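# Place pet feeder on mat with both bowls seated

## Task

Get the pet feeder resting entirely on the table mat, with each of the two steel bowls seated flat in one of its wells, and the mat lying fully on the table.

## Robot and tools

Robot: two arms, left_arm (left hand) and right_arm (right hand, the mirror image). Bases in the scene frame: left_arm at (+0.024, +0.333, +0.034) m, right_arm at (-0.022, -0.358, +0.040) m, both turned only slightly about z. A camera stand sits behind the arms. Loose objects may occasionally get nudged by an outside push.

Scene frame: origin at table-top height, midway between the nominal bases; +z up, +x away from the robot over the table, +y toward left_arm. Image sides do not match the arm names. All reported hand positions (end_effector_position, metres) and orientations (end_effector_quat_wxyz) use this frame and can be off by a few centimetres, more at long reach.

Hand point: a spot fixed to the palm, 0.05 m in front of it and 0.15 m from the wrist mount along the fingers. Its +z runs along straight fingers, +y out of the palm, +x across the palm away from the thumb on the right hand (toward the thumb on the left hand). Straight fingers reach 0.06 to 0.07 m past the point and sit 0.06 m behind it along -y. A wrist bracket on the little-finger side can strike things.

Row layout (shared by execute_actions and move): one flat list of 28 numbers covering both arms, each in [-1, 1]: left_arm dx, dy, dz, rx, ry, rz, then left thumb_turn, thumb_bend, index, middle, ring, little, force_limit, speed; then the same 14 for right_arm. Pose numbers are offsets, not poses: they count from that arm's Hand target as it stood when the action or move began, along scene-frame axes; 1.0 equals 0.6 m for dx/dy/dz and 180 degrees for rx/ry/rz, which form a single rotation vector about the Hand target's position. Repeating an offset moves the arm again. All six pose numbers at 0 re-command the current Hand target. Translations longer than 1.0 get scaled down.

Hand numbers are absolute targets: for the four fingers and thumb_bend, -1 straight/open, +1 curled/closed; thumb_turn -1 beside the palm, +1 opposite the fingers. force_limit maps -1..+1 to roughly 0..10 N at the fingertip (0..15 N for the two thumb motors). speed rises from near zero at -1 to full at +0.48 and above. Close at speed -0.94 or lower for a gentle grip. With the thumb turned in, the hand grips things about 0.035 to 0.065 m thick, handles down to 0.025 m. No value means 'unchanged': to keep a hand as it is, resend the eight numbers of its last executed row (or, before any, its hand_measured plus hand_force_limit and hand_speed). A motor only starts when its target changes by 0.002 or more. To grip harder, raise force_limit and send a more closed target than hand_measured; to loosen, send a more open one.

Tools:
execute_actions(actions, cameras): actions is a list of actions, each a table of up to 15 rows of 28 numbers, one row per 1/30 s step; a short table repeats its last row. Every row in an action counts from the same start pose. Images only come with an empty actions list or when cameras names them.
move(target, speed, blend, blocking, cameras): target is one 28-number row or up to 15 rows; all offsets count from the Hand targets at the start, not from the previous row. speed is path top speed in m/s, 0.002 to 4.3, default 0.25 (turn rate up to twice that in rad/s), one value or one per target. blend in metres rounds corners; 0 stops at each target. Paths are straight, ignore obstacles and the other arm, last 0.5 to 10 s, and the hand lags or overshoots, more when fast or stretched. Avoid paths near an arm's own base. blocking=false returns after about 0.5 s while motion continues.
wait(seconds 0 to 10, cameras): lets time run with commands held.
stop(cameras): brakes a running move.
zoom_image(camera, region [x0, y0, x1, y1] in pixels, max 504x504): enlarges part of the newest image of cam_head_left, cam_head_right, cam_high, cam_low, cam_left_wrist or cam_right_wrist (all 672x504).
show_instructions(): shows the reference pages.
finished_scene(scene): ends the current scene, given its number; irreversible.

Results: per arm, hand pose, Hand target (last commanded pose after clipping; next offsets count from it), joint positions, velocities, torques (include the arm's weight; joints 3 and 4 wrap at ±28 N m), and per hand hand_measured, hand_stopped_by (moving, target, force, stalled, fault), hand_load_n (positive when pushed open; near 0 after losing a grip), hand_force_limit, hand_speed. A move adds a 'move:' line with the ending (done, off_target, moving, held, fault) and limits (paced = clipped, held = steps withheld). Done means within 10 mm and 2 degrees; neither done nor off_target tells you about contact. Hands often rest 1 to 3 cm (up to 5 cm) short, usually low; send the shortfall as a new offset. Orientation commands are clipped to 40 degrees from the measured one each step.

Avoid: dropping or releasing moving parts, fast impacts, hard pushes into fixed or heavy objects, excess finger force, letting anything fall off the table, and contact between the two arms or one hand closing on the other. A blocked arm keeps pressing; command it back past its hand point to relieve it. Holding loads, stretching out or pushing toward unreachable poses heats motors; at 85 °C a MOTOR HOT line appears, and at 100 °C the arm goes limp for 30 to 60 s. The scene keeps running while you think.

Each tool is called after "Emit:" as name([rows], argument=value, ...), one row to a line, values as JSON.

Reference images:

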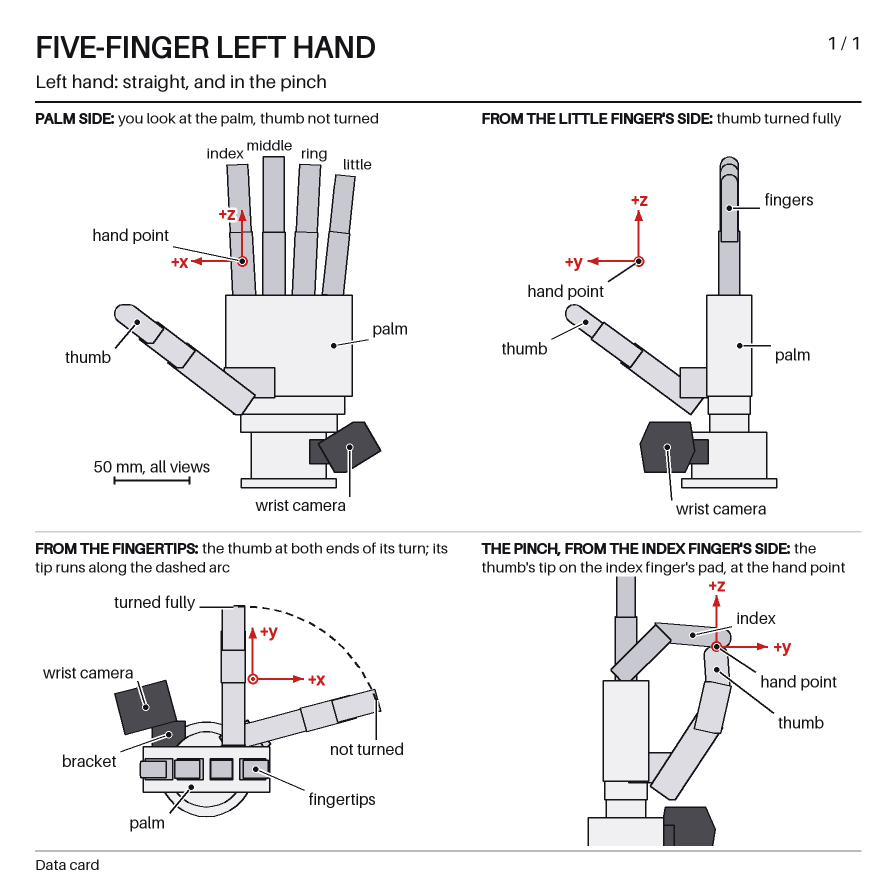

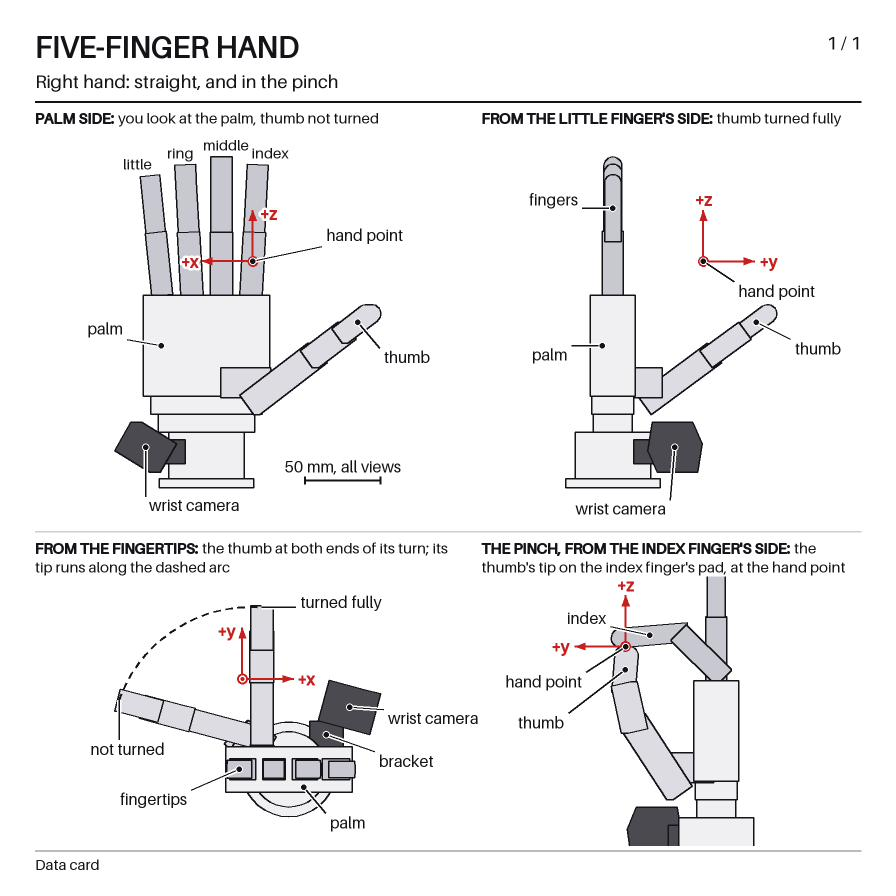

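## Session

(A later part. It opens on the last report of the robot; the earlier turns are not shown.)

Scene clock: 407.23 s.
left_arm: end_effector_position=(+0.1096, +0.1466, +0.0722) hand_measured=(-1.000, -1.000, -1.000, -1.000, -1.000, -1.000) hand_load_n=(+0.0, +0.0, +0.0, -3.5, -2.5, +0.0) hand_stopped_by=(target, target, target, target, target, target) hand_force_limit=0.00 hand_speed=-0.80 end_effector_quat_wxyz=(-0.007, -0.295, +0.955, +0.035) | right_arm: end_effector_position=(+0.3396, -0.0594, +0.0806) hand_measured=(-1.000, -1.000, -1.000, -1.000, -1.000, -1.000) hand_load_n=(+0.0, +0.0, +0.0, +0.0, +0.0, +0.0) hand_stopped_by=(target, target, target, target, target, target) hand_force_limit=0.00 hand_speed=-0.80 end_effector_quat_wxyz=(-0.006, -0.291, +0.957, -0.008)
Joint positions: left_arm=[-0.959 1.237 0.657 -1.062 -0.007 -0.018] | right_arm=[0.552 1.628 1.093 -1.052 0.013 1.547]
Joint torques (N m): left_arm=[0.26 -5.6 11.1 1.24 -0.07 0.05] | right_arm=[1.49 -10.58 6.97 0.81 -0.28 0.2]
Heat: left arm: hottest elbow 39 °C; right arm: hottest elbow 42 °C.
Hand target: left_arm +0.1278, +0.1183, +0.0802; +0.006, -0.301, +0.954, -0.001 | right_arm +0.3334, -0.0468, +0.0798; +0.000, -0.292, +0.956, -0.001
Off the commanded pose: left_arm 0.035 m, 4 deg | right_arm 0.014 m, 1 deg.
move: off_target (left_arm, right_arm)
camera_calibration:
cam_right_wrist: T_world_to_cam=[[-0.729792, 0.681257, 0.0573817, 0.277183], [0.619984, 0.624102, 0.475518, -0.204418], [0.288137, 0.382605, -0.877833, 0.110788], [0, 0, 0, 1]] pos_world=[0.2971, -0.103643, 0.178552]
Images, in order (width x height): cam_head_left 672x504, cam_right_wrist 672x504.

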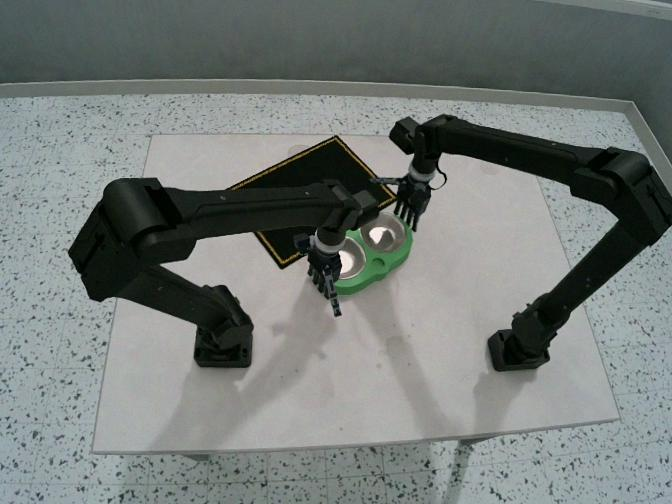

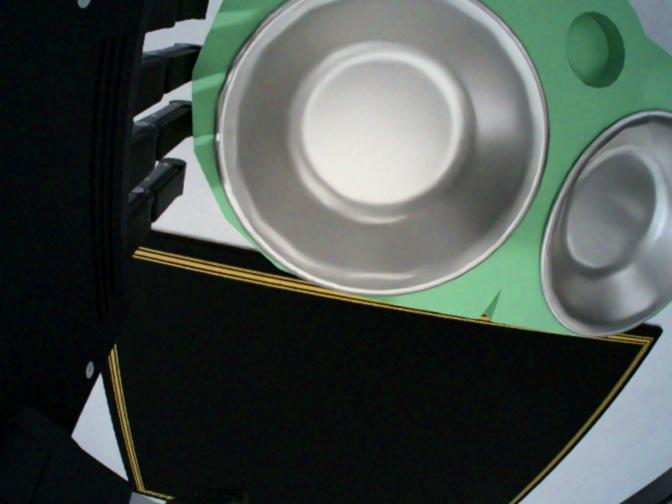

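Emit:
move([
  [0.028,-0.0415,-0.0,0,0,0,-1,-1,-1,-1,-1,-1,0,-0.8,-0.028,0.0415,-0.015,0,0,0,-1,-1,-1,-1,-1,-1,0,-0.8],
], speed=[0.04])

Emit:
move([
  [0.028,-0.0415,-0.0,0,0,0,-1,-1,-1,-1,-1,-1,0,-0.8,-0.014,0.021,-0.0,0,0,0,-1,-1,-1,-1,-1,-1,0,-0.8],
], speed=[0.04], cameras=["cam_head_left","cam_low"])

Scene clock: 412.80 s.
left_arm: end_effector_position=(+0.1114, +0.1414, +0.0754) hand_measured=(-1.000, -1.000, -1.000, -1.000, -1.000, -1.000) hand_load_n=(+0.0, -0.5, +0.0, -3.0, -8.5, +0.0) hand_stopped_by=(target, target, target, target, target, target) hand_force_limit=0.00 hand_speed=-0.80 end_effector_quat_wxyz=(-0.014, -0.303, +0.951, +0.060) | right_arm: end_effector_position=(+0.3392, -0.0574, +0.0766) hand_measured=(-1.000, -1.000, -1.000, -1.000, -1.000, -1.000) hand_load_n=(+0.0, +0.0, +0.0, +0.0, +1.0, +0.0) hand_stopped_by=(target, target, target, target, target, target) hand_force_limit=0.00 hand_speed=-0.80 end_effector_quat_wxyz=(+0.000, -0.276, +0.961, -0.026)
Joint positions: left_arm=[-0.959 1.292 0.7 -1.102 -0.005 -0.034] | right_arm=[0.575 1.628 1.087 -1.046 0.05 1.601]
Joint torques (N m): left_arm=[0.44 -4.84 13.34 2.56 -0.11 0.11] | right_arm=[4.84 -9.7 6.56 1.22 -1.77 0.28]
Heat: left arm: hottest elbow 39 °C; right arm: hottest elbow 41 °C.
Hand target: left_arm +0.1446, +0.0934, +0.0802; +0.006, -0.301, +0.954, -0.001 | right_arm +0.3166, -0.0219, +0.0708; +0.000, -0.292, +0.956, -0.001
Off the commanded pose: left_arm 0.059 m, 7 deg | right_arm 0.042 m, 3 deg.
move: off_target (left_arm, right_arm)

Scene clock: 414.57 s.
left_arm: end_effector_position=(+0.1144, +0.1371, +0.0784) hand_measured=(-1.000, -1.000, -1.000, -1.000, -1.000, -1.000) hand_load_n=(+0.0, +0.0, +0.0, -3.5, -12.0, +0.0) hand_stopped_by=(target, target, target, target, target, target) hand_force_limit=0.00 hand_speed=-0.80 end_effector_quat_wxyz=(-0.022, -0.305, +0.948, +0.088) | right_arm: end_effector_position=(+0.3408, -0.0570, +0.0758) hand_measured=(-1.000, -1.000, -1.000, -1.000, -1.000, -1.000) hand_load_n=(+0.0, +0.0, +0.0, +0.0, +2.0, +0.0) hand_stopped_by=(target, target, target, target, target, target) hand_force_limit=0.00 hand_speed=-0.80 end_effector_quat_wxyz=(+0.004, -0.267, +0.963, -0.035)
Joint positions: left_arm=[-0.958 1.352 0.746 -1.146 -0.005 -0.039] | right_arm=[0.584 1.628 1.087 -1.045 0.07 1.629]
Joint torques (N m): left_arm=[0.5 -5.13 15.51 3.64 -0.14 0.17] | right_arm=[6.65 -9.7 6.69 1.09 -2.57 0.33]
Motor temperatures (°C): left_arm=[30 29 40 27 24 25] | right_arm=[29 31 40 26 27 26]
Heat: left arm: hottest elbow 40 °C; right arm: hottest elbow 40 °C.
Hand target: left_arm +0.1614, +0.0685, +0.0802; +0.006, -0.301, +0.954, -0.001 | right_arm +0.3082, -0.0093, +0.0708; +0.000, -0.292, +0.956, -0.001
Off the commanded pose: left_arm 0.083 m, 11 deg | right_arm 0.058 m, 5 deg.
move: off_target (left_arm, right_arm)
Images, in order (width x height): cam_head_left 672x504, cam_low 672x504.

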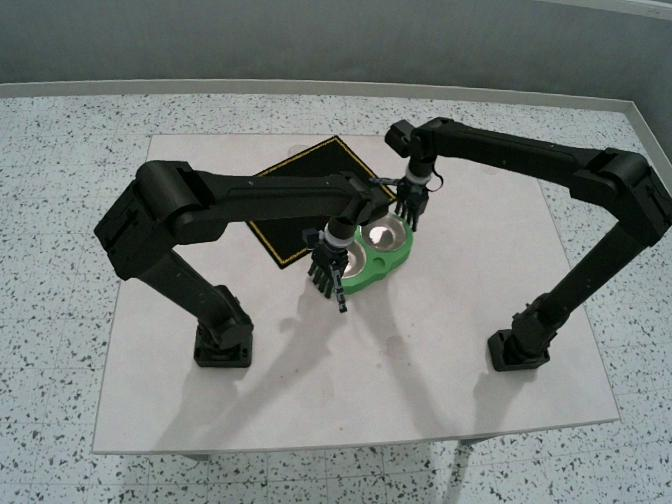

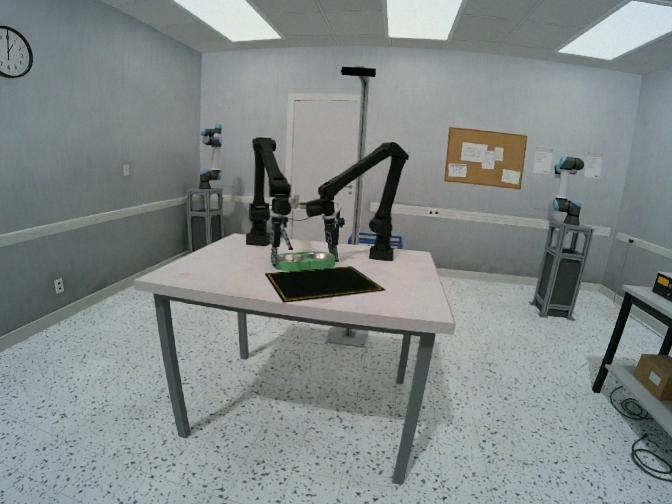

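Emit:
move([
  [-0.014,0.021,-0.01,-0.065,-0.043,0,-1,-1,-1,-1,-1,-1,0,-0.8,0.008,-0.011,-0.005,0.037,0.025,0,-1,-1,-1,-1,-1,-1,0,-0.8],
], speed=[0.04])

Emit:
move([
  [0.0,0.0,0.08,0,0,0,-1,-1,-1,-1,-1,-1,0,-0.8,-0.0,0.0,0.08,0,0,0,-1,-1,-1,-1,-1,-1,0,-0.8],
], speed=[0.04], cameras=["cam_head_left","cam_low","cam_right_wrist","cam_high"])

Emit:
zoom_image(camera="cam_low", region=[240, 210, 400, 310])

Scene clock: 425.03 s.
left_arm: end_effector_position=(+0.1091, +0.1462, +0.0681) hand_measured=(-1.000, -1.000, -1.000, -1.000, -0.998, -1.000) hand_load_n=(+0.0, +0.0, +0.0, -3.5, -17.5, +0.0) hand_stopped_by=(target, target, target, target, target, target) hand_force_limit=0.00 hand_speed=-0.80 end_effector_quat_wxyz=(+0.004, -0.308, +0.951, -0.004) | right_arm: end_effector_position=(+0.3447, -0.0581, +0.0788) hand_measured=(-1.000, -1.000, -1.000, -1.000, -1.000, -1.000) hand_load_n=(+0.0, +0.0, +0.0, +0.0, +2.0, +0.0) hand_stopped_by=(target, target, target, target, target, target) hand_force_limit=0.00 hand_speed=-0.80 end_effector_quat_wxyz=(+0.000, -0.266, +0.964, +0.009)
Joint positions: left_arm=[-0.955 1.168 0.608 -1.002 -0.005 -0.039] | right_arm=[0.538 1.625 1.076 -1.017 -0.018 1.586]
Joint torques (N m): left_arm=[0.5 -7.77 11.77 5.7 -0.18 0.17] | right_arm=[3.96 -8.47 6.08 1.35 -4.79 0.03]
Motor temperatures (°C): left_arm=[30 29 40 27 24 25] | right_arm=[29 31 39 26 32 26]
Heat: left arm: hottest elbow 40 °C; right arm: hottest elbow 39 °C.
Hand target: left_arm +0.1530, +0.0811, +0.0742; +0.040, -0.300, +0.946, -0.118 | right_arm +0.3130, -0.0159, +0.0678; -0.021, -0.291, +0.954, +0.066
Off the commanded pose: left_arm 0.079 m, 14 deg | right_arm 0.054 m, 8 deg.
move: off_target (left_arm, right_arm)

Scene clock: 427.13 s.
left_arm: end_effector_position=(+0.1082, +0.1542, +0.0760) hand_measured=(-1.000, -1.000, -1.000, -1.000, -1.000, -1.000) hand_load_n=(+0.0, +0.0, +0.0, -10.0, -5.0, +0.0) hand_stopped_by=(target, target, target, target, target, target) hand_force_limit=0.00 hand_speed=-0.80 end_effector_quat_wxyz=(+0.011, -0.310, +0.951, -0.003) | right_arm: end_effector_position=(+0.3249, -0.0652, +0.0829) hand_measured=(-1.000, -1.000, -1.000, -1.000, -1.000, -1.000) hand_load_n=(+0.0, +0.0, +0.0, +0.0, +1.5, +0.0) hand_stopped_by=(target, target, target, target, target, target) hand_force_limit=0.00 hand_speed=-0.80 end_effector_quat_wxyz=(-0.037, -0.265, +0.964, +0.012)
Joint positions: left_arm=[-0.95 1.128 0.605 -1.037 -0.019 -0.038] | right_arm=[0.536 1.614 1.074 -1.095 -0.044 1.584]
Joint torques (N m): left_arm=[0.32 -9.29 18.02 2.26 -0.07 0.14] | right_arm=[4.25 -12.04 10.91 -0.13 -3.89 0.02]
Heat: left arm: hottest elbow 41 °C; right arm: hottest elbow 38 °C.
Hand target: left_arm +0.1530, +0.0811, +0.1222; +0.040, -0.300, +0.946, -0.118 | right_arm +0.3130, -0.0159, +0.1158; -0.021, -0.291, +0.954, +0.066
Off the commanded pose: left_arm 0.097 m, 14 deg | right_arm 0.060 m, 7 deg.
move: off_target (left_arm, right_arm)
camera_calibration:
cam_right_wrist: T_world_to_cam=[[-0.685395, 0.71789, 0.121934, 0.252922], [0.684938, 0.578759, 0.442603, -0.214074], [0.24717, 0.386875, -0.888389, 0.133603], [0, 0, 0, 1]] pos_world=[0.286956, -0.109361, 0.182602]
Images, in order (width x height): cam_head_left 672x504, cam_high 672x504, cam_low 672x504, cam_right_wrist 672x504.

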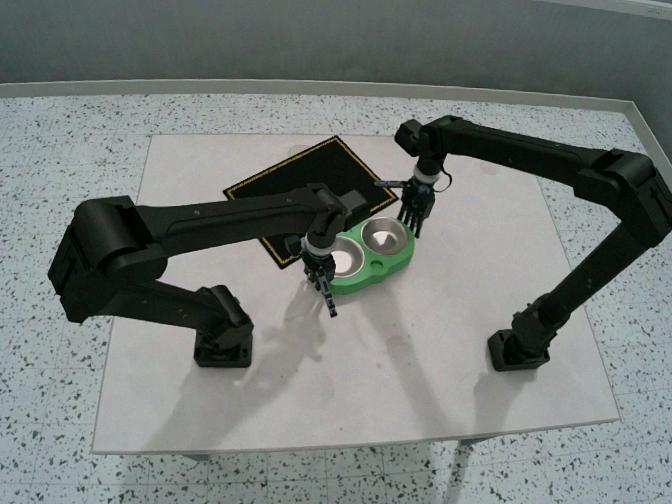

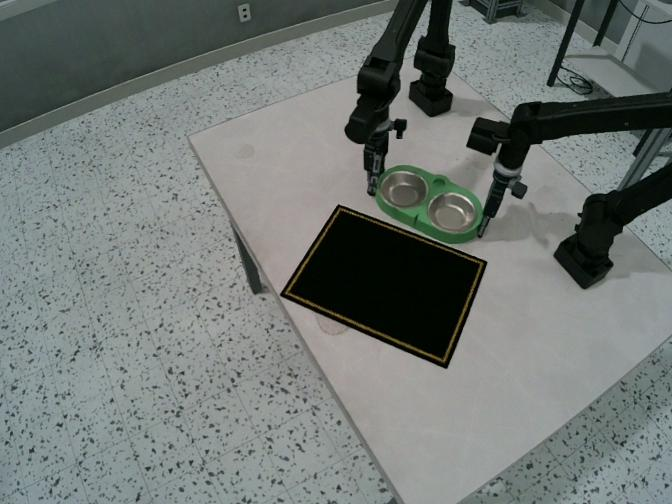

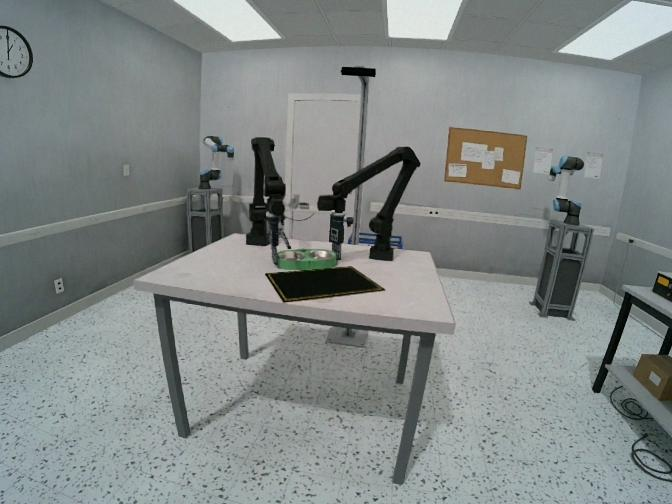

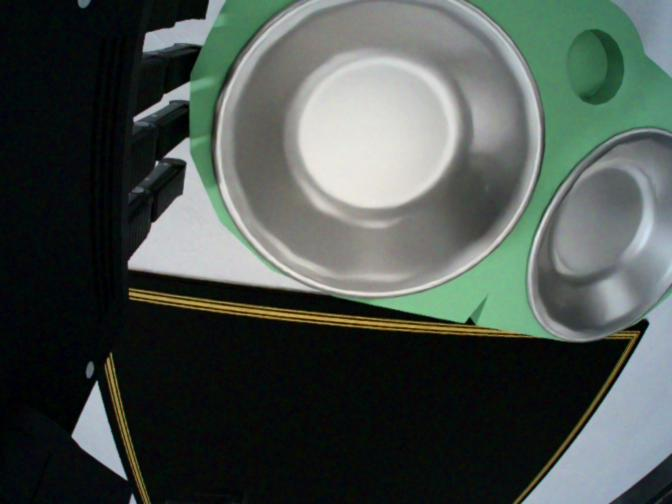

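Scaled by 3.150 from the camera's 672x504 image, which has a finer 960x720 frame.

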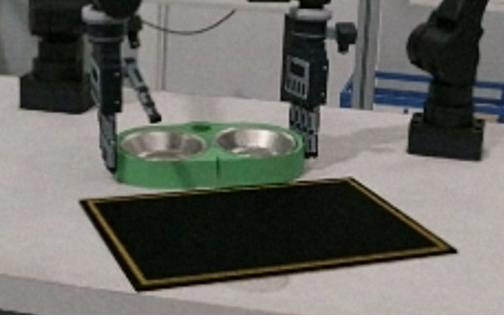

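Emit:
move([
  [0.0,0.0,0.06,0,0,0,-1,-1,-1,-1,-1,-1,0,-0.8,-0.0,0.0,0.06,0,0,0,-1,-1,-1,-1,-1,-1,0,-0.8],
], speed=[0.04], cameras=["cam_head_left","cam_low","cam_right_wrist","cam_high"])

Emit:
zoom_image(camera="cam_low", region=[240, 210, 400, 310])

Scene clock: 434.17 s.
left_arm: end_effector_position=(+0.1086, +0.1553, +0.1064) hand_measured=(-1.000, -1.000, -1.000, -0.998, -1.000, -1.000) hand_load_n=(+0.0, +0.0, +0.0, -15.0, +0.0, +0.0) hand_stopped_by=(target, target, target, target, target, target) hand_force_limit=0.00 hand_speed=-0.80 end_effector_quat_wxyz=(+0.009, -0.302, +0.953, +0.002) | right_arm: end_effector_position=(+0.3130, -0.0693, +0.1093) hand_measured=(-1.000, -1.000, -1.000, -1.000, -1.000, -1.000) hand_load_n=(+0.0, +0.0, +0.0, +0.0, +1.5, +0.0) hand_stopped_by=(target, target, target, target, target, target) hand_force_limit=0.00 hand_speed=-0.80 end_effector_quat_wxyz=(-0.051, -0.265, +0.963, +0.013)
Joint positions: left_arm=[-0.95 1.086 0.665 -1.148 -0.019 -0.021] | right_arm=[0.538 1.568 1.096 -1.19 -0.055 1.584]
Joint torques (N m): left_arm=[0.38 -8.64 19.59 2.3 0 0.11] | right_arm=[4.25 -11.46 13.74 -0.16 -3.49 0.02]
Heat: left arm: hottest elbow 43 °C; right arm: hottest elbow 38 °C.
Hand target: left_arm +0.1530, +0.0811, +0.1582; +0.040, -0.300, +0.946, -0.118 | right_arm +0.3130, -0.0159, +0.1518; -0.021, -0.291, +0.954, +0.066
Off the commanded pose: left_arm 0.101 m, 14 deg | right_arm 0.068 m, 8 deg.
move: off_target (left_arm, right_arm)
camera_calibration:
cam_right_wrist: T_world_to_cam=[[-0.682099, 0.718131, 0.137946, 0.241736], [0.697077, 0.581539, 0.4194, -0.21637], [0.220963, 0.382231, -0.89726, 0.170567], [0, 0, 0, 1]] pos_world=[0.278025, -0.112967, 0.210442]
Images, in order (width x height): cam_head_left 672x504, cam_high 672x504, cam_low 672x504, cam_right_wrist 672x504.

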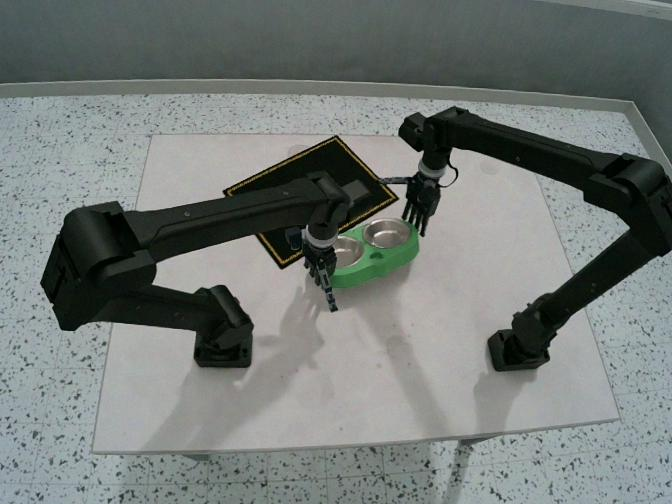

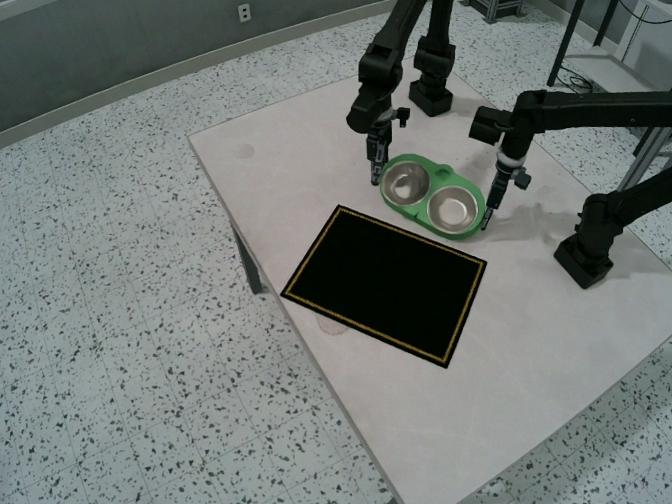

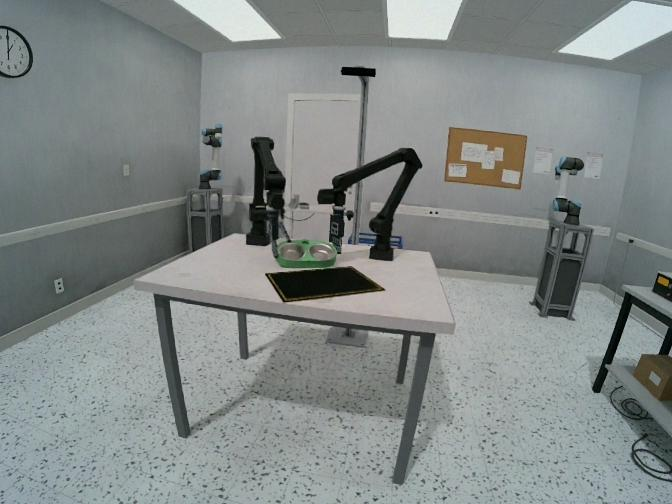

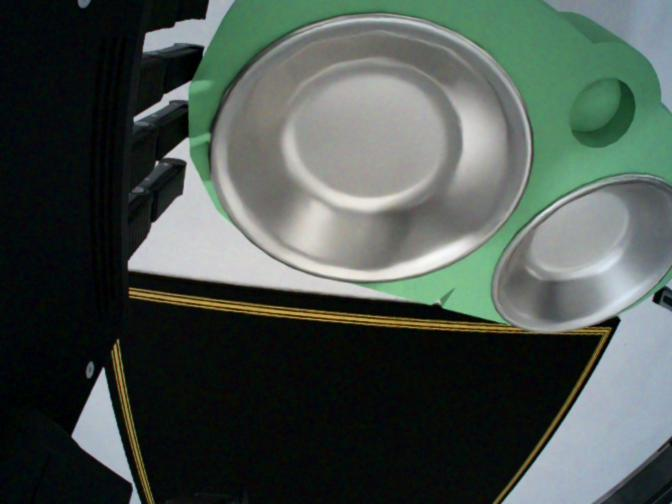

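Scaled by 3.150 from the camera's 672x504 image, which has a finer 960x720 frame.

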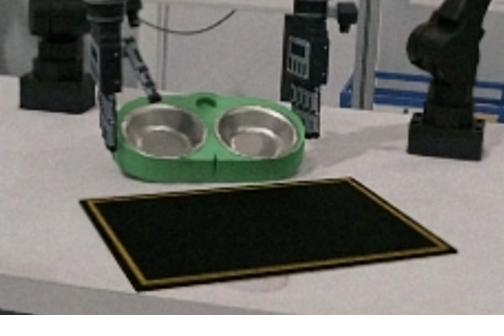

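Emit:
move([
  [0.0,0.0,-0.134,0,0,0,-1,-1,-1,-1,-1,-1,0,-0.8,-0.0,0.0,-0.12,0,0,0,-1,-1,-1,-1,-1,-1,0,-0.8],
  [-0.09,0.14,-0.12,0.055,0.038,0,-1,-1,-1,-1,-1,-1,0,-0.8,0.075,-0.10,-0.12,-0.032,-0.022,0,-1,-1,-1,-1,-1,-1,0,-0.8],
], speed=[0.04,0.08], cameras=["cam_head_left","cam_low","cam_right_wrist","cam_high"])

Emit:
zoom_image(camera="cam_low", region=[240, 210, 400, 310])

Scene clock: 447.63 s.
left_arm: end_effector_position=(+0.0961, +0.1676, +0.0815) hand_measured=(-1.000, -1.000, -1.000, -1.000, -1.000, -1.000) hand_load_n=(+0.0, +0.0, +0.0, +0.0, +0.0, +0.0) hand_stopped_by=(target, target, target, target, target, target) hand_force_limit=0.00 hand_speed=-0.80 end_effector_quat_wxyz=(+0.005, -0.308, +0.951, -0.007) | right_arm: end_effector_position=(+0.3456, -0.0803, +0.0746) hand_measured=(-1.000, -1.000, -1.000, -1.000, -1.000, -1.000) hand_load_n=(+0.0, +0.0, +0.0, +0.0, +0.0, +0.0) hand_stopped_by=(target, target, target, target, target, target) hand_force_limit=0.00 hand_speed=-0.80 end_effector_quat_wxyz=(-0.016, -0.285, +0.958, +0.003)
Joint positions: left_arm=[-0.95 1.054 0.573 -1.073 -0.005 -0.034] | right_arm=[0.492 1.632 1.076 -1.045 -0.013 1.498]
Joint torques (N m): left_arm=[0.97 -5.83 7.87 0.17 -0.03 0.19] | right_arm=[-1.14 -9.76 9.61 0.47 0.03 -0.1]
Motor temperatures (°C): left_arm=[30 29 48 27 24 25] | right_arm=[29 31 38 26 37 26]
Heat: left arm: hottest elbow 48 °C; right arm: hottest elbow 38 °C.
Hand target: left_arm +0.0990, +0.1651, +0.0862; +0.009, -0.302, +0.953, -0.018 | right_arm +0.3580, -0.0759, +0.0798; -0.003, -0.292, +0.956, +0.008
Off the commanded pose: left_arm 0.006 m, 2 deg | right_arm 0.014 m, 2 deg.
move: off_target (right_arm)
camera_calibration:
cam_right_wrist: T_world_to_cam=[[-0.720127, 0.688339, 0.087209, 0.291147], [0.639168, 0.609218, 0.46938, -0.199486], [0.269963, 0.393755, -0.878679, 0.118945], [0, 0, 0, 1]] pos_world=[0.305057, -0.125713, 0.172759]
Images, in order (width x height): cam_head_left 672x504, cam_high 672x504, cam_low 672x504, cam_right_wrist 672x504.

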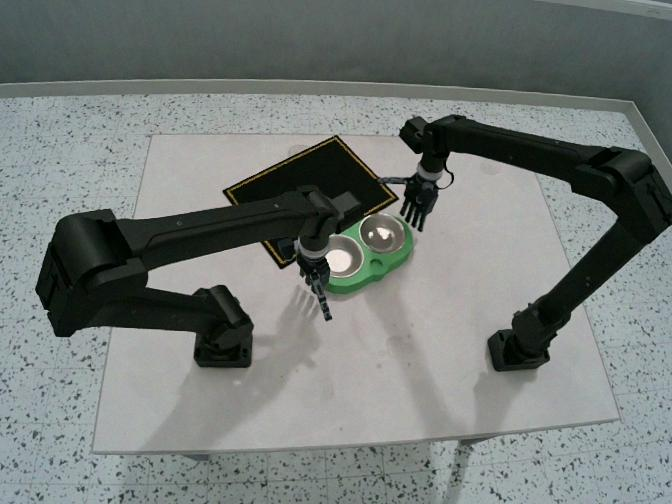

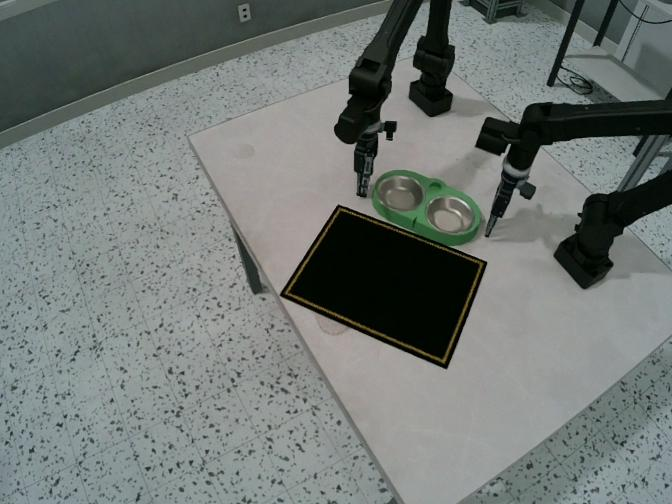

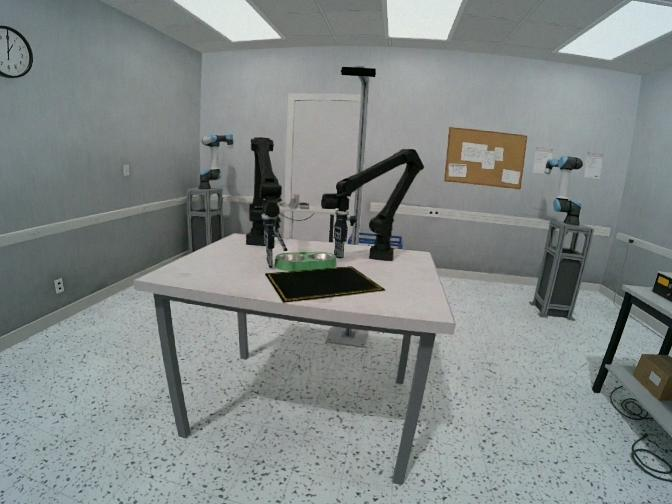

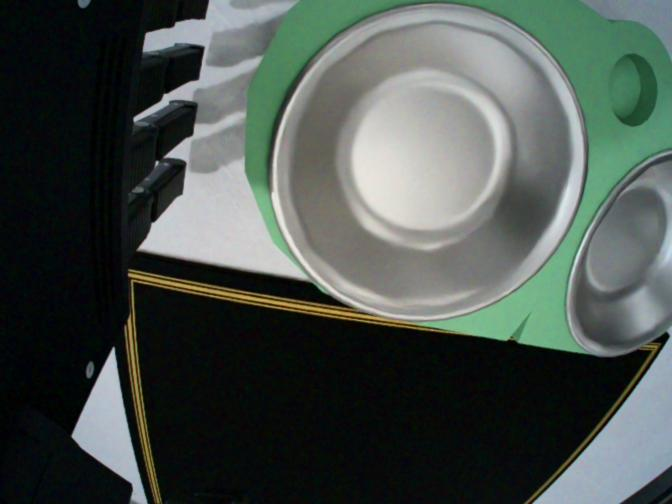

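Scaled by 3.150 from the camera's 672x504 image, which has a finer 960x720 frame.

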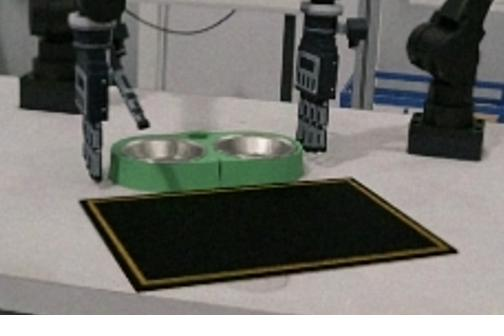

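Emit:
move([
  [0.089,0.064,-0.006,0,0,-0.108,-1,-1,-1,-1,-1,-1,0,-0.8,0.004,0.003,0.006,0,0,0.056,-1,-1,-1,-1,-1,-1,0,-0.8],
], speed=[0.1], cameras=["cam_head_left","cam_low","cam_right_wrist","cam_high"])

Emit:
zoom_image(camera="cam_head_left", region=[270, 150, 470, 320])

Emit:
zoom_image(camera="cam_high", region=[330, 100, 530, 270])

Scene clock: 475.20 s.
left_arm: end_effector_position=(+0.1413, +0.2122, +0.0780) hand_measured=(-1.000, -1.000, -1.000, -1.000, -1.000, -1.000) hand_load_n=(+0.0, +0.0, +0.0, +0.0, +0.0, +0.0) hand_stopped_by=(target, target, target, target, target, target) hand_force_limit=0.00 hand_speed=-0.80 end_effector_quat_wxyz=(-0.002, -0.138, +0.990, -0.002) | right_arm: end_effector_position=(+0.3347, -0.0824, +0.0678) hand_measured=(-1.000, -1.000, -1.000, -1.000, -1.000, -1.000) hand_load_n=(+0.0, +0.0, +0.0, +0.0, +0.0, +0.0) hand_stopped_by=(target, target, target, target, target, target) hand_force_limit=0.00 hand_speed=-0.80 end_effector_quat_wxyz=(-0.026, -0.371, +0.928, +0.003)
Joint positions: left_arm=[-0.771 1.076 0.573 -1.068 0.006 0.495] | right_arm=[0.492 1.658 1.088 -1.052 -0.012 1.317]
Joint torques (N m): left_arm=[1.03 -4.37 8.88 0.8 -0.02 0.22] | right_arm=[-1.14 -9.82 12.56 -0.08 -0.03 -0.1]
Motor temperatures (°C): left_arm=[30 28 42 27 24 25] | right_arm=[29 31 37 26 31 26]
Heat: left arm: hottest elbow 42 °C; right arm: hottest elbow 37 °C.
Hand target: left_arm +0.1524, +0.2035, +0.0826; +0.006, -0.136, +0.990, -0.019 | right_arm +0.3604, -0.0741, +0.0834; -0.003, -0.375, +0.927, +0.008
Off the commanded pose: left_arm 0.015 m, 2 deg | right_arm 0.031 m, 3 deg.
move: off_target (left_arm, right_arm)
camera_calibration:
cam_right_wrist: T_world_to_cam=[[-0.830425, 0.548115, 0.0998183, 0.309918], [0.527966, 0.717013, 0.455132, -0.141086], [0.177894, 0.430653, -0.884812, 0.151112], [0, 0, 0, 1]] pos_world=[0.30497, -0.133787, 0.166982]
Images, in order (width x height): cam_head_left 672x504, cam_high 672x504, cam_low 672x504, cam_right_wrist 672x504.

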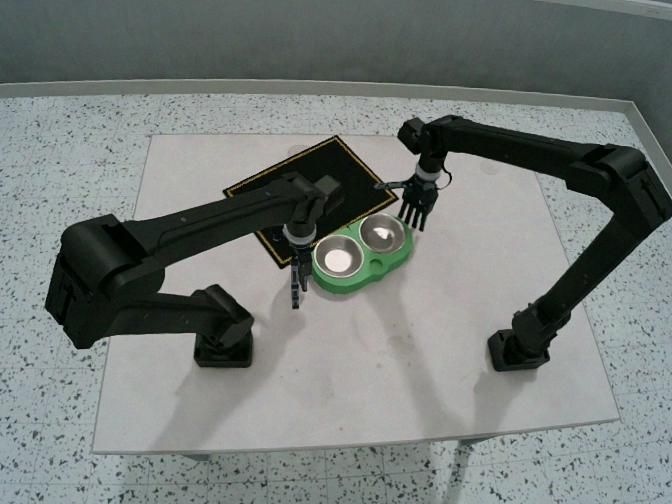

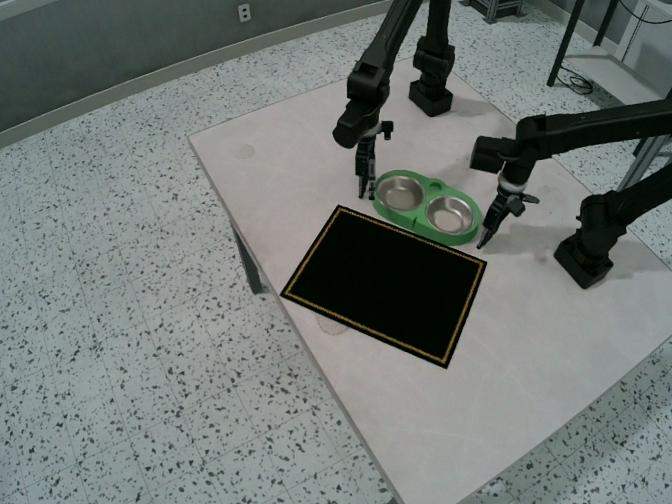

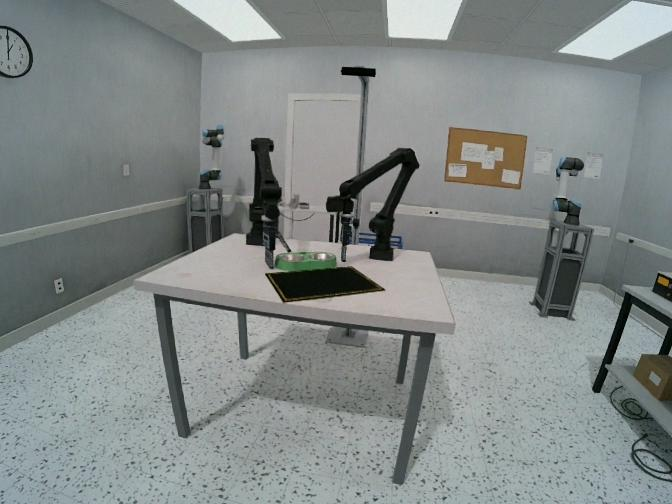

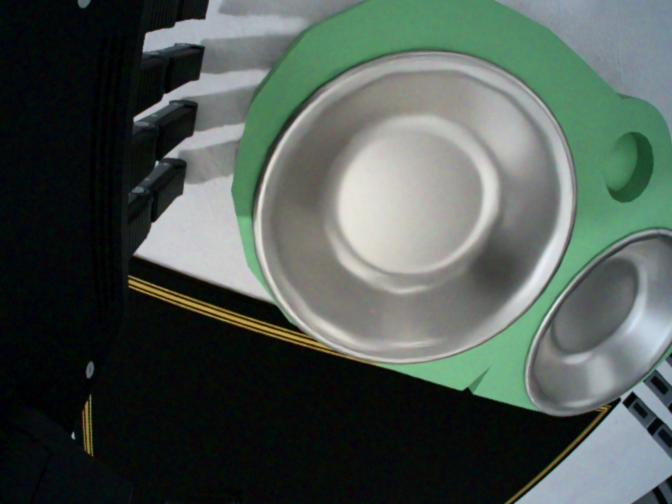

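Scaled by 2.520 from the camera's 672x504 image, which has a finer 960x720 frame.

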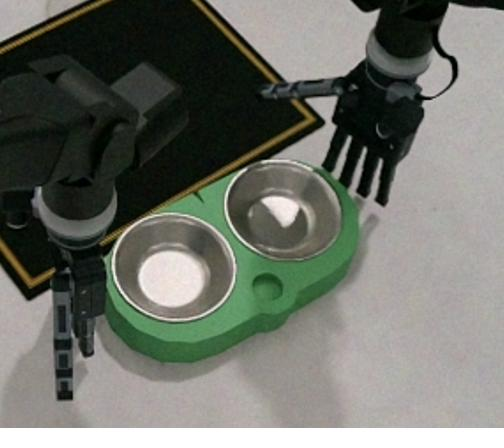

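Scaled by 2.520 from the camera's 672x504 image, which has a finer 960x720 frame.

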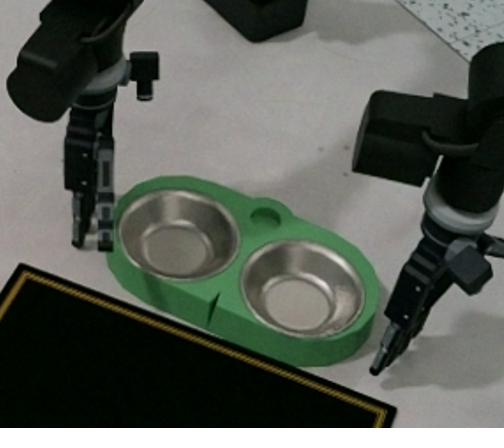

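Emit:
move([
  [0.013,-0.01,0.0,0,0,0,-1,-1,-1,-1,-1,-1,0,-0.8,0.03,0.013,0.017,0,0,0,-1,-1,-1,-1,-1,-1,0,-0.8],
  [0.043,-0.104,0.0,-0.064,-0.018,0,-1,-1,-1,-1,-1,-1,0,-0.8,-0.037,0.08,0.0,0.032,0.031,0,-1,-1,-1,-1,-1,-1,0,-0.8],
], speed=[0.06,0.05], cameras=["cam_head_left","cam_low","cam_right_wrist","cam_high"])

Emit:
zoom_image(camera="cam_head_left", region=[270, 150, 470, 320])

Scene clock: 486.73 s.
left_arm: end_effector_position=(+0.1508, +0.1841, +0.0675) hand_measured=(-1.000, -1.000, -1.000, -1.000, -1.000, -1.000) hand_load_n=(+0.0, +0.0, +0.0, -5.5, -3.0, +0.0) hand_stopped_by=(target, target, target, target, target, target) hand_force_limit=0.00 hand_speed=-0.80 end_effector_quat_wxyz=(-0.012, -0.141, +0.988, -0.058) | right_arm: end_effector_position=(+0.3440, -0.0575, +0.0793) hand_measured=(-1.000, -1.000, -1.000, -1.000, -1.000, -1.000) hand_load_n=(-0.5, +0.0, +0.0, +0.0, +0.5, +0.0) hand_stopped_by=(target, target, target, target, target, target) hand_force_limit=0.00 hand_speed=-0.80 end_effector_quat_wxyz=(-0.036, -0.368, +0.928, +0.045)
Joint positions: left_arm=[-0.755 1.106 0.573 -0.959 0.088 0.499] | right_arm=[0.493 1.701 1.16 -1.089 -0.099 1.322]
Joint torques (N m): left_arm=[-0.21 -6.18 11.89 2.93 0.77 0.04] | right_arm=[2.67 -10.4 9.01 0.68 -2.24 0.24]
Heat: left arm: hottest elbow 41 °C; right arm: hottest elbow 38 °C.
Hand target: left_arm +0.1782, +0.1411, +0.0826; +0.020, -0.136, +0.983, -0.122 | right_arm +0.3382, -0.0261, +0.0834; -0.030, -0.374, +0.924, +0.072
Off the commanded pose: left_arm 0.053 m, 8 deg | right_arm 0.032 m, 3 deg.
move: off_target (left_arm, right_arm)
camera_calibration:
cam_right_wrist: T_world_to_cam=[[-0.819205, 0.544517, 0.180013, 0.292431], [0.556518, 0.678952, 0.478864, -0.183009], [0.13853, 0.492468, -0.859235, 0.163905], [0, 0, 0, 1]] pos_world=[0.318703, -0.115698, 0.175828]
Images, in order (width x height): cam_head_left 672x504, cam_high 672x504, cam_low 672x504, cam_right_wrist 672x504.

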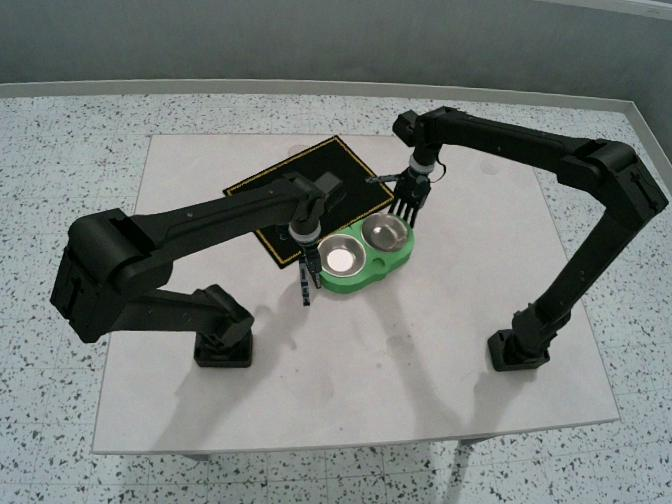

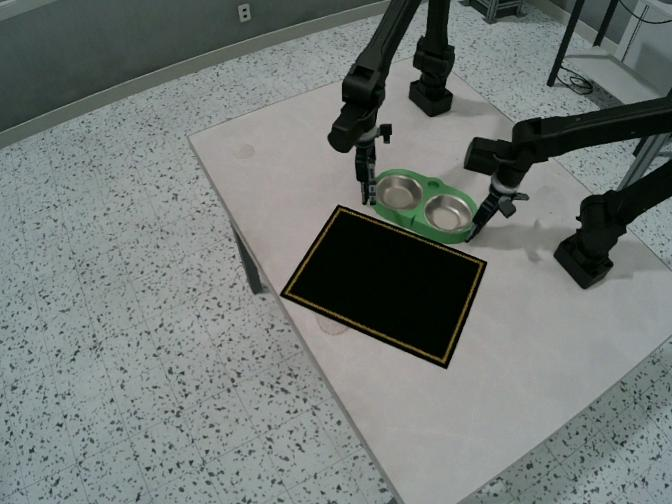

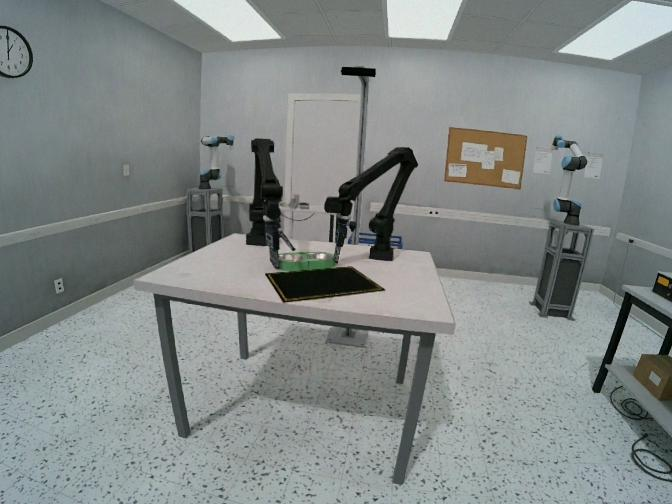

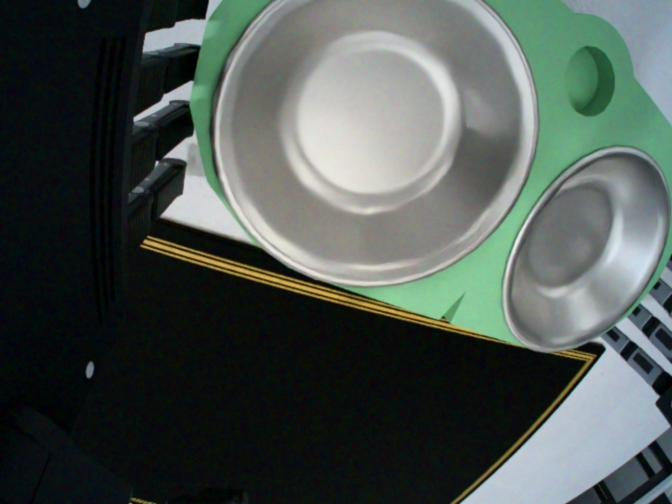

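Scaled by 2.520 from the camera's 672x504 image, which has a finer 960x720 frame.

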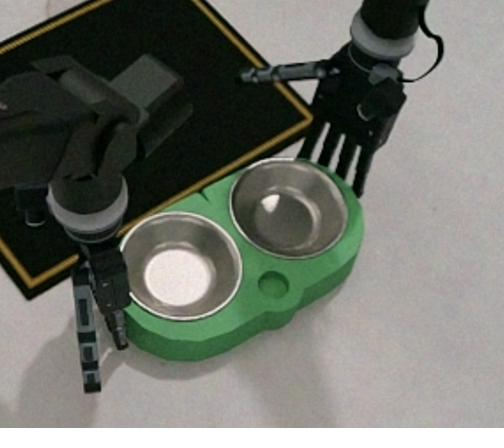

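Emit:
move([
  [0.0138,-0.048,0.0,0,0,0,-1,-1,-1,-1,-1,-1,0,-0.8,-0.023,0.024,0,0,0,0,-1,-1,-1,-1,-1,-1,0,-0.8],
  [0.0138,-0.048,0.1,0,0,0,-1,-1,-1,-1,-1,-1,0,-0.8,-0.023,0.024,0.1,0,0,0,-1,-1,-1,-1,-1,-1,0,-0.8],
], speed=[0.05,0.05], cameras=["cam_head_left","cam_low","cam_right_wrist","cam_high"])

Emit:
zoom_image(camera="cam_low", region=[240, 210, 400, 310])

Scene clock: 493.90 s.
left_arm: end_effector_position=(+0.1399, +0.1776, +0.0966) hand_measured=(-1.000, -1.000, -1.000, -1.000, -1.000, -1.000) hand_load_n=(+0.0, +0.0, +0.0, -8.0, -5.5, +0.0) hand_stopped_by=(target, target, target, target, target, target) hand_force_limit=0.00 hand_speed=-0.80 end_effector_quat_wxyz=(-0.034, -0.149, +0.988, -0.024) | right_arm: end_effector_position=(+0.3263, -0.0606, +0.1036) hand_measured=(-1.000, -1.000, -1.000, -1.000, -1.000, -1.000) hand_load_n=(+0.0, -0.5, +0.0, +0.5, +1.0, +0.0) hand_stopped_by=(target, target, target, target, target, target) hand_force_limit=0.00 hand_speed=-0.80 end_effector_quat_wxyz=(-0.059, -0.355, +0.932, +0.040)
Joint positions: left_arm=[-0.803 1.123 0.657 -1.103 0.084 0.44] | right_arm=[0.509 1.654 1.171 -1.192 -0.098 1.362]
Joint torques (N m): left_arm=[-0.21 -8.88 18.47 1.92 0.55 0.04] | right_arm=[4.66 -12.75 13.44 -0.31 -2.42 0.23]
Heat: left arm: hottest elbow 42 °C; right arm: hottest elbow 38 °C.
Hand target: left_arm +0.1865, +0.1123, +0.1426; +0.020, -0.136, +0.983, -0.122 | right_arm +0.3244, -0.0117, +0.1434; -0.030, -0.374, +0.924, +0.072
Off the commanded pose: left_arm 0.093 m, 13 deg | right_arm 0.063 m, 6 deg.
move: off_target (left_arm, right_arm)
camera_calibration:
cam_right_wrist: T_world_to_cam=[[-0.7983, 0.569286, 0.196545, 0.268142], [0.591074, 0.677973, 0.437017, -0.189621], [0.115535, 0.465044, -0.877716, 0.196574], [0, 0, 0, 1]] pos_world=[0.303427, -0.115507, 0.202702]
Images, in order (width x height): cam_head_left 672x504, cam_high 672x504, cam_low 672x504, cam_right_wrist 672x504.

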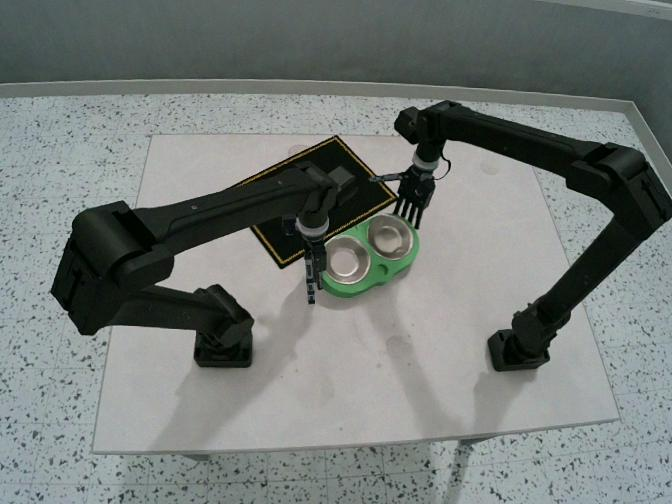

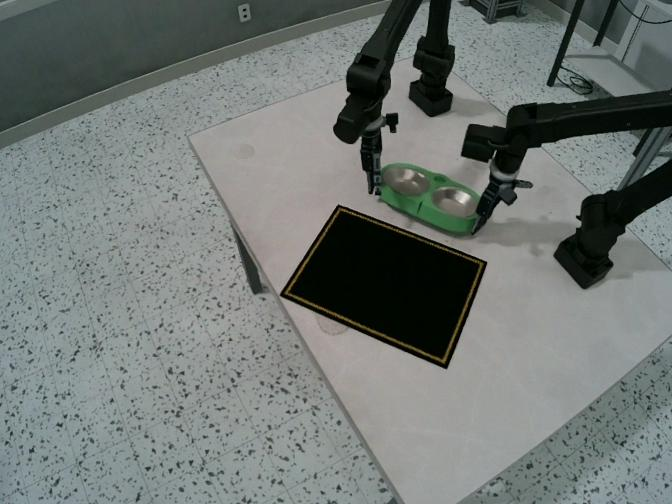

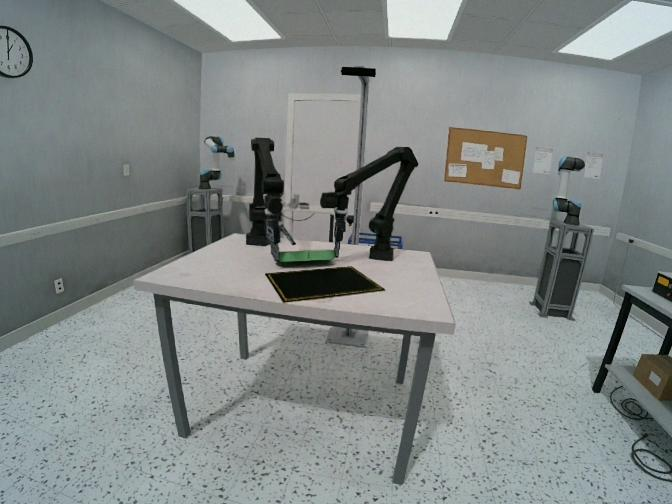

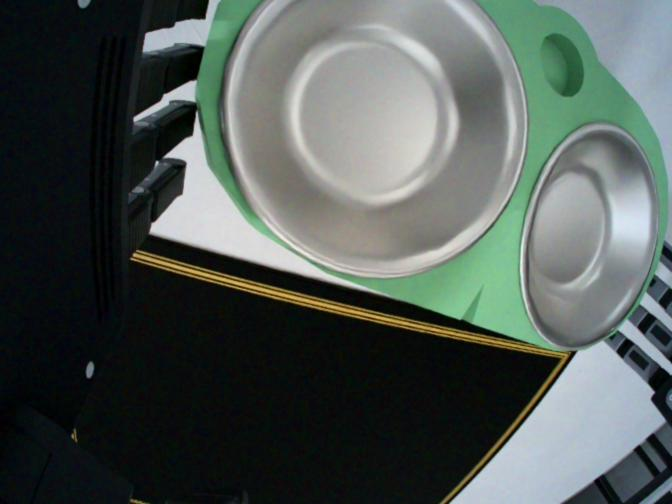

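Scaled by 3.150 from the camera's 672x504 image, which has a finer 960x720 frame.

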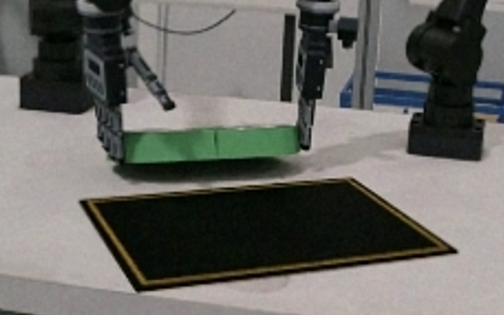

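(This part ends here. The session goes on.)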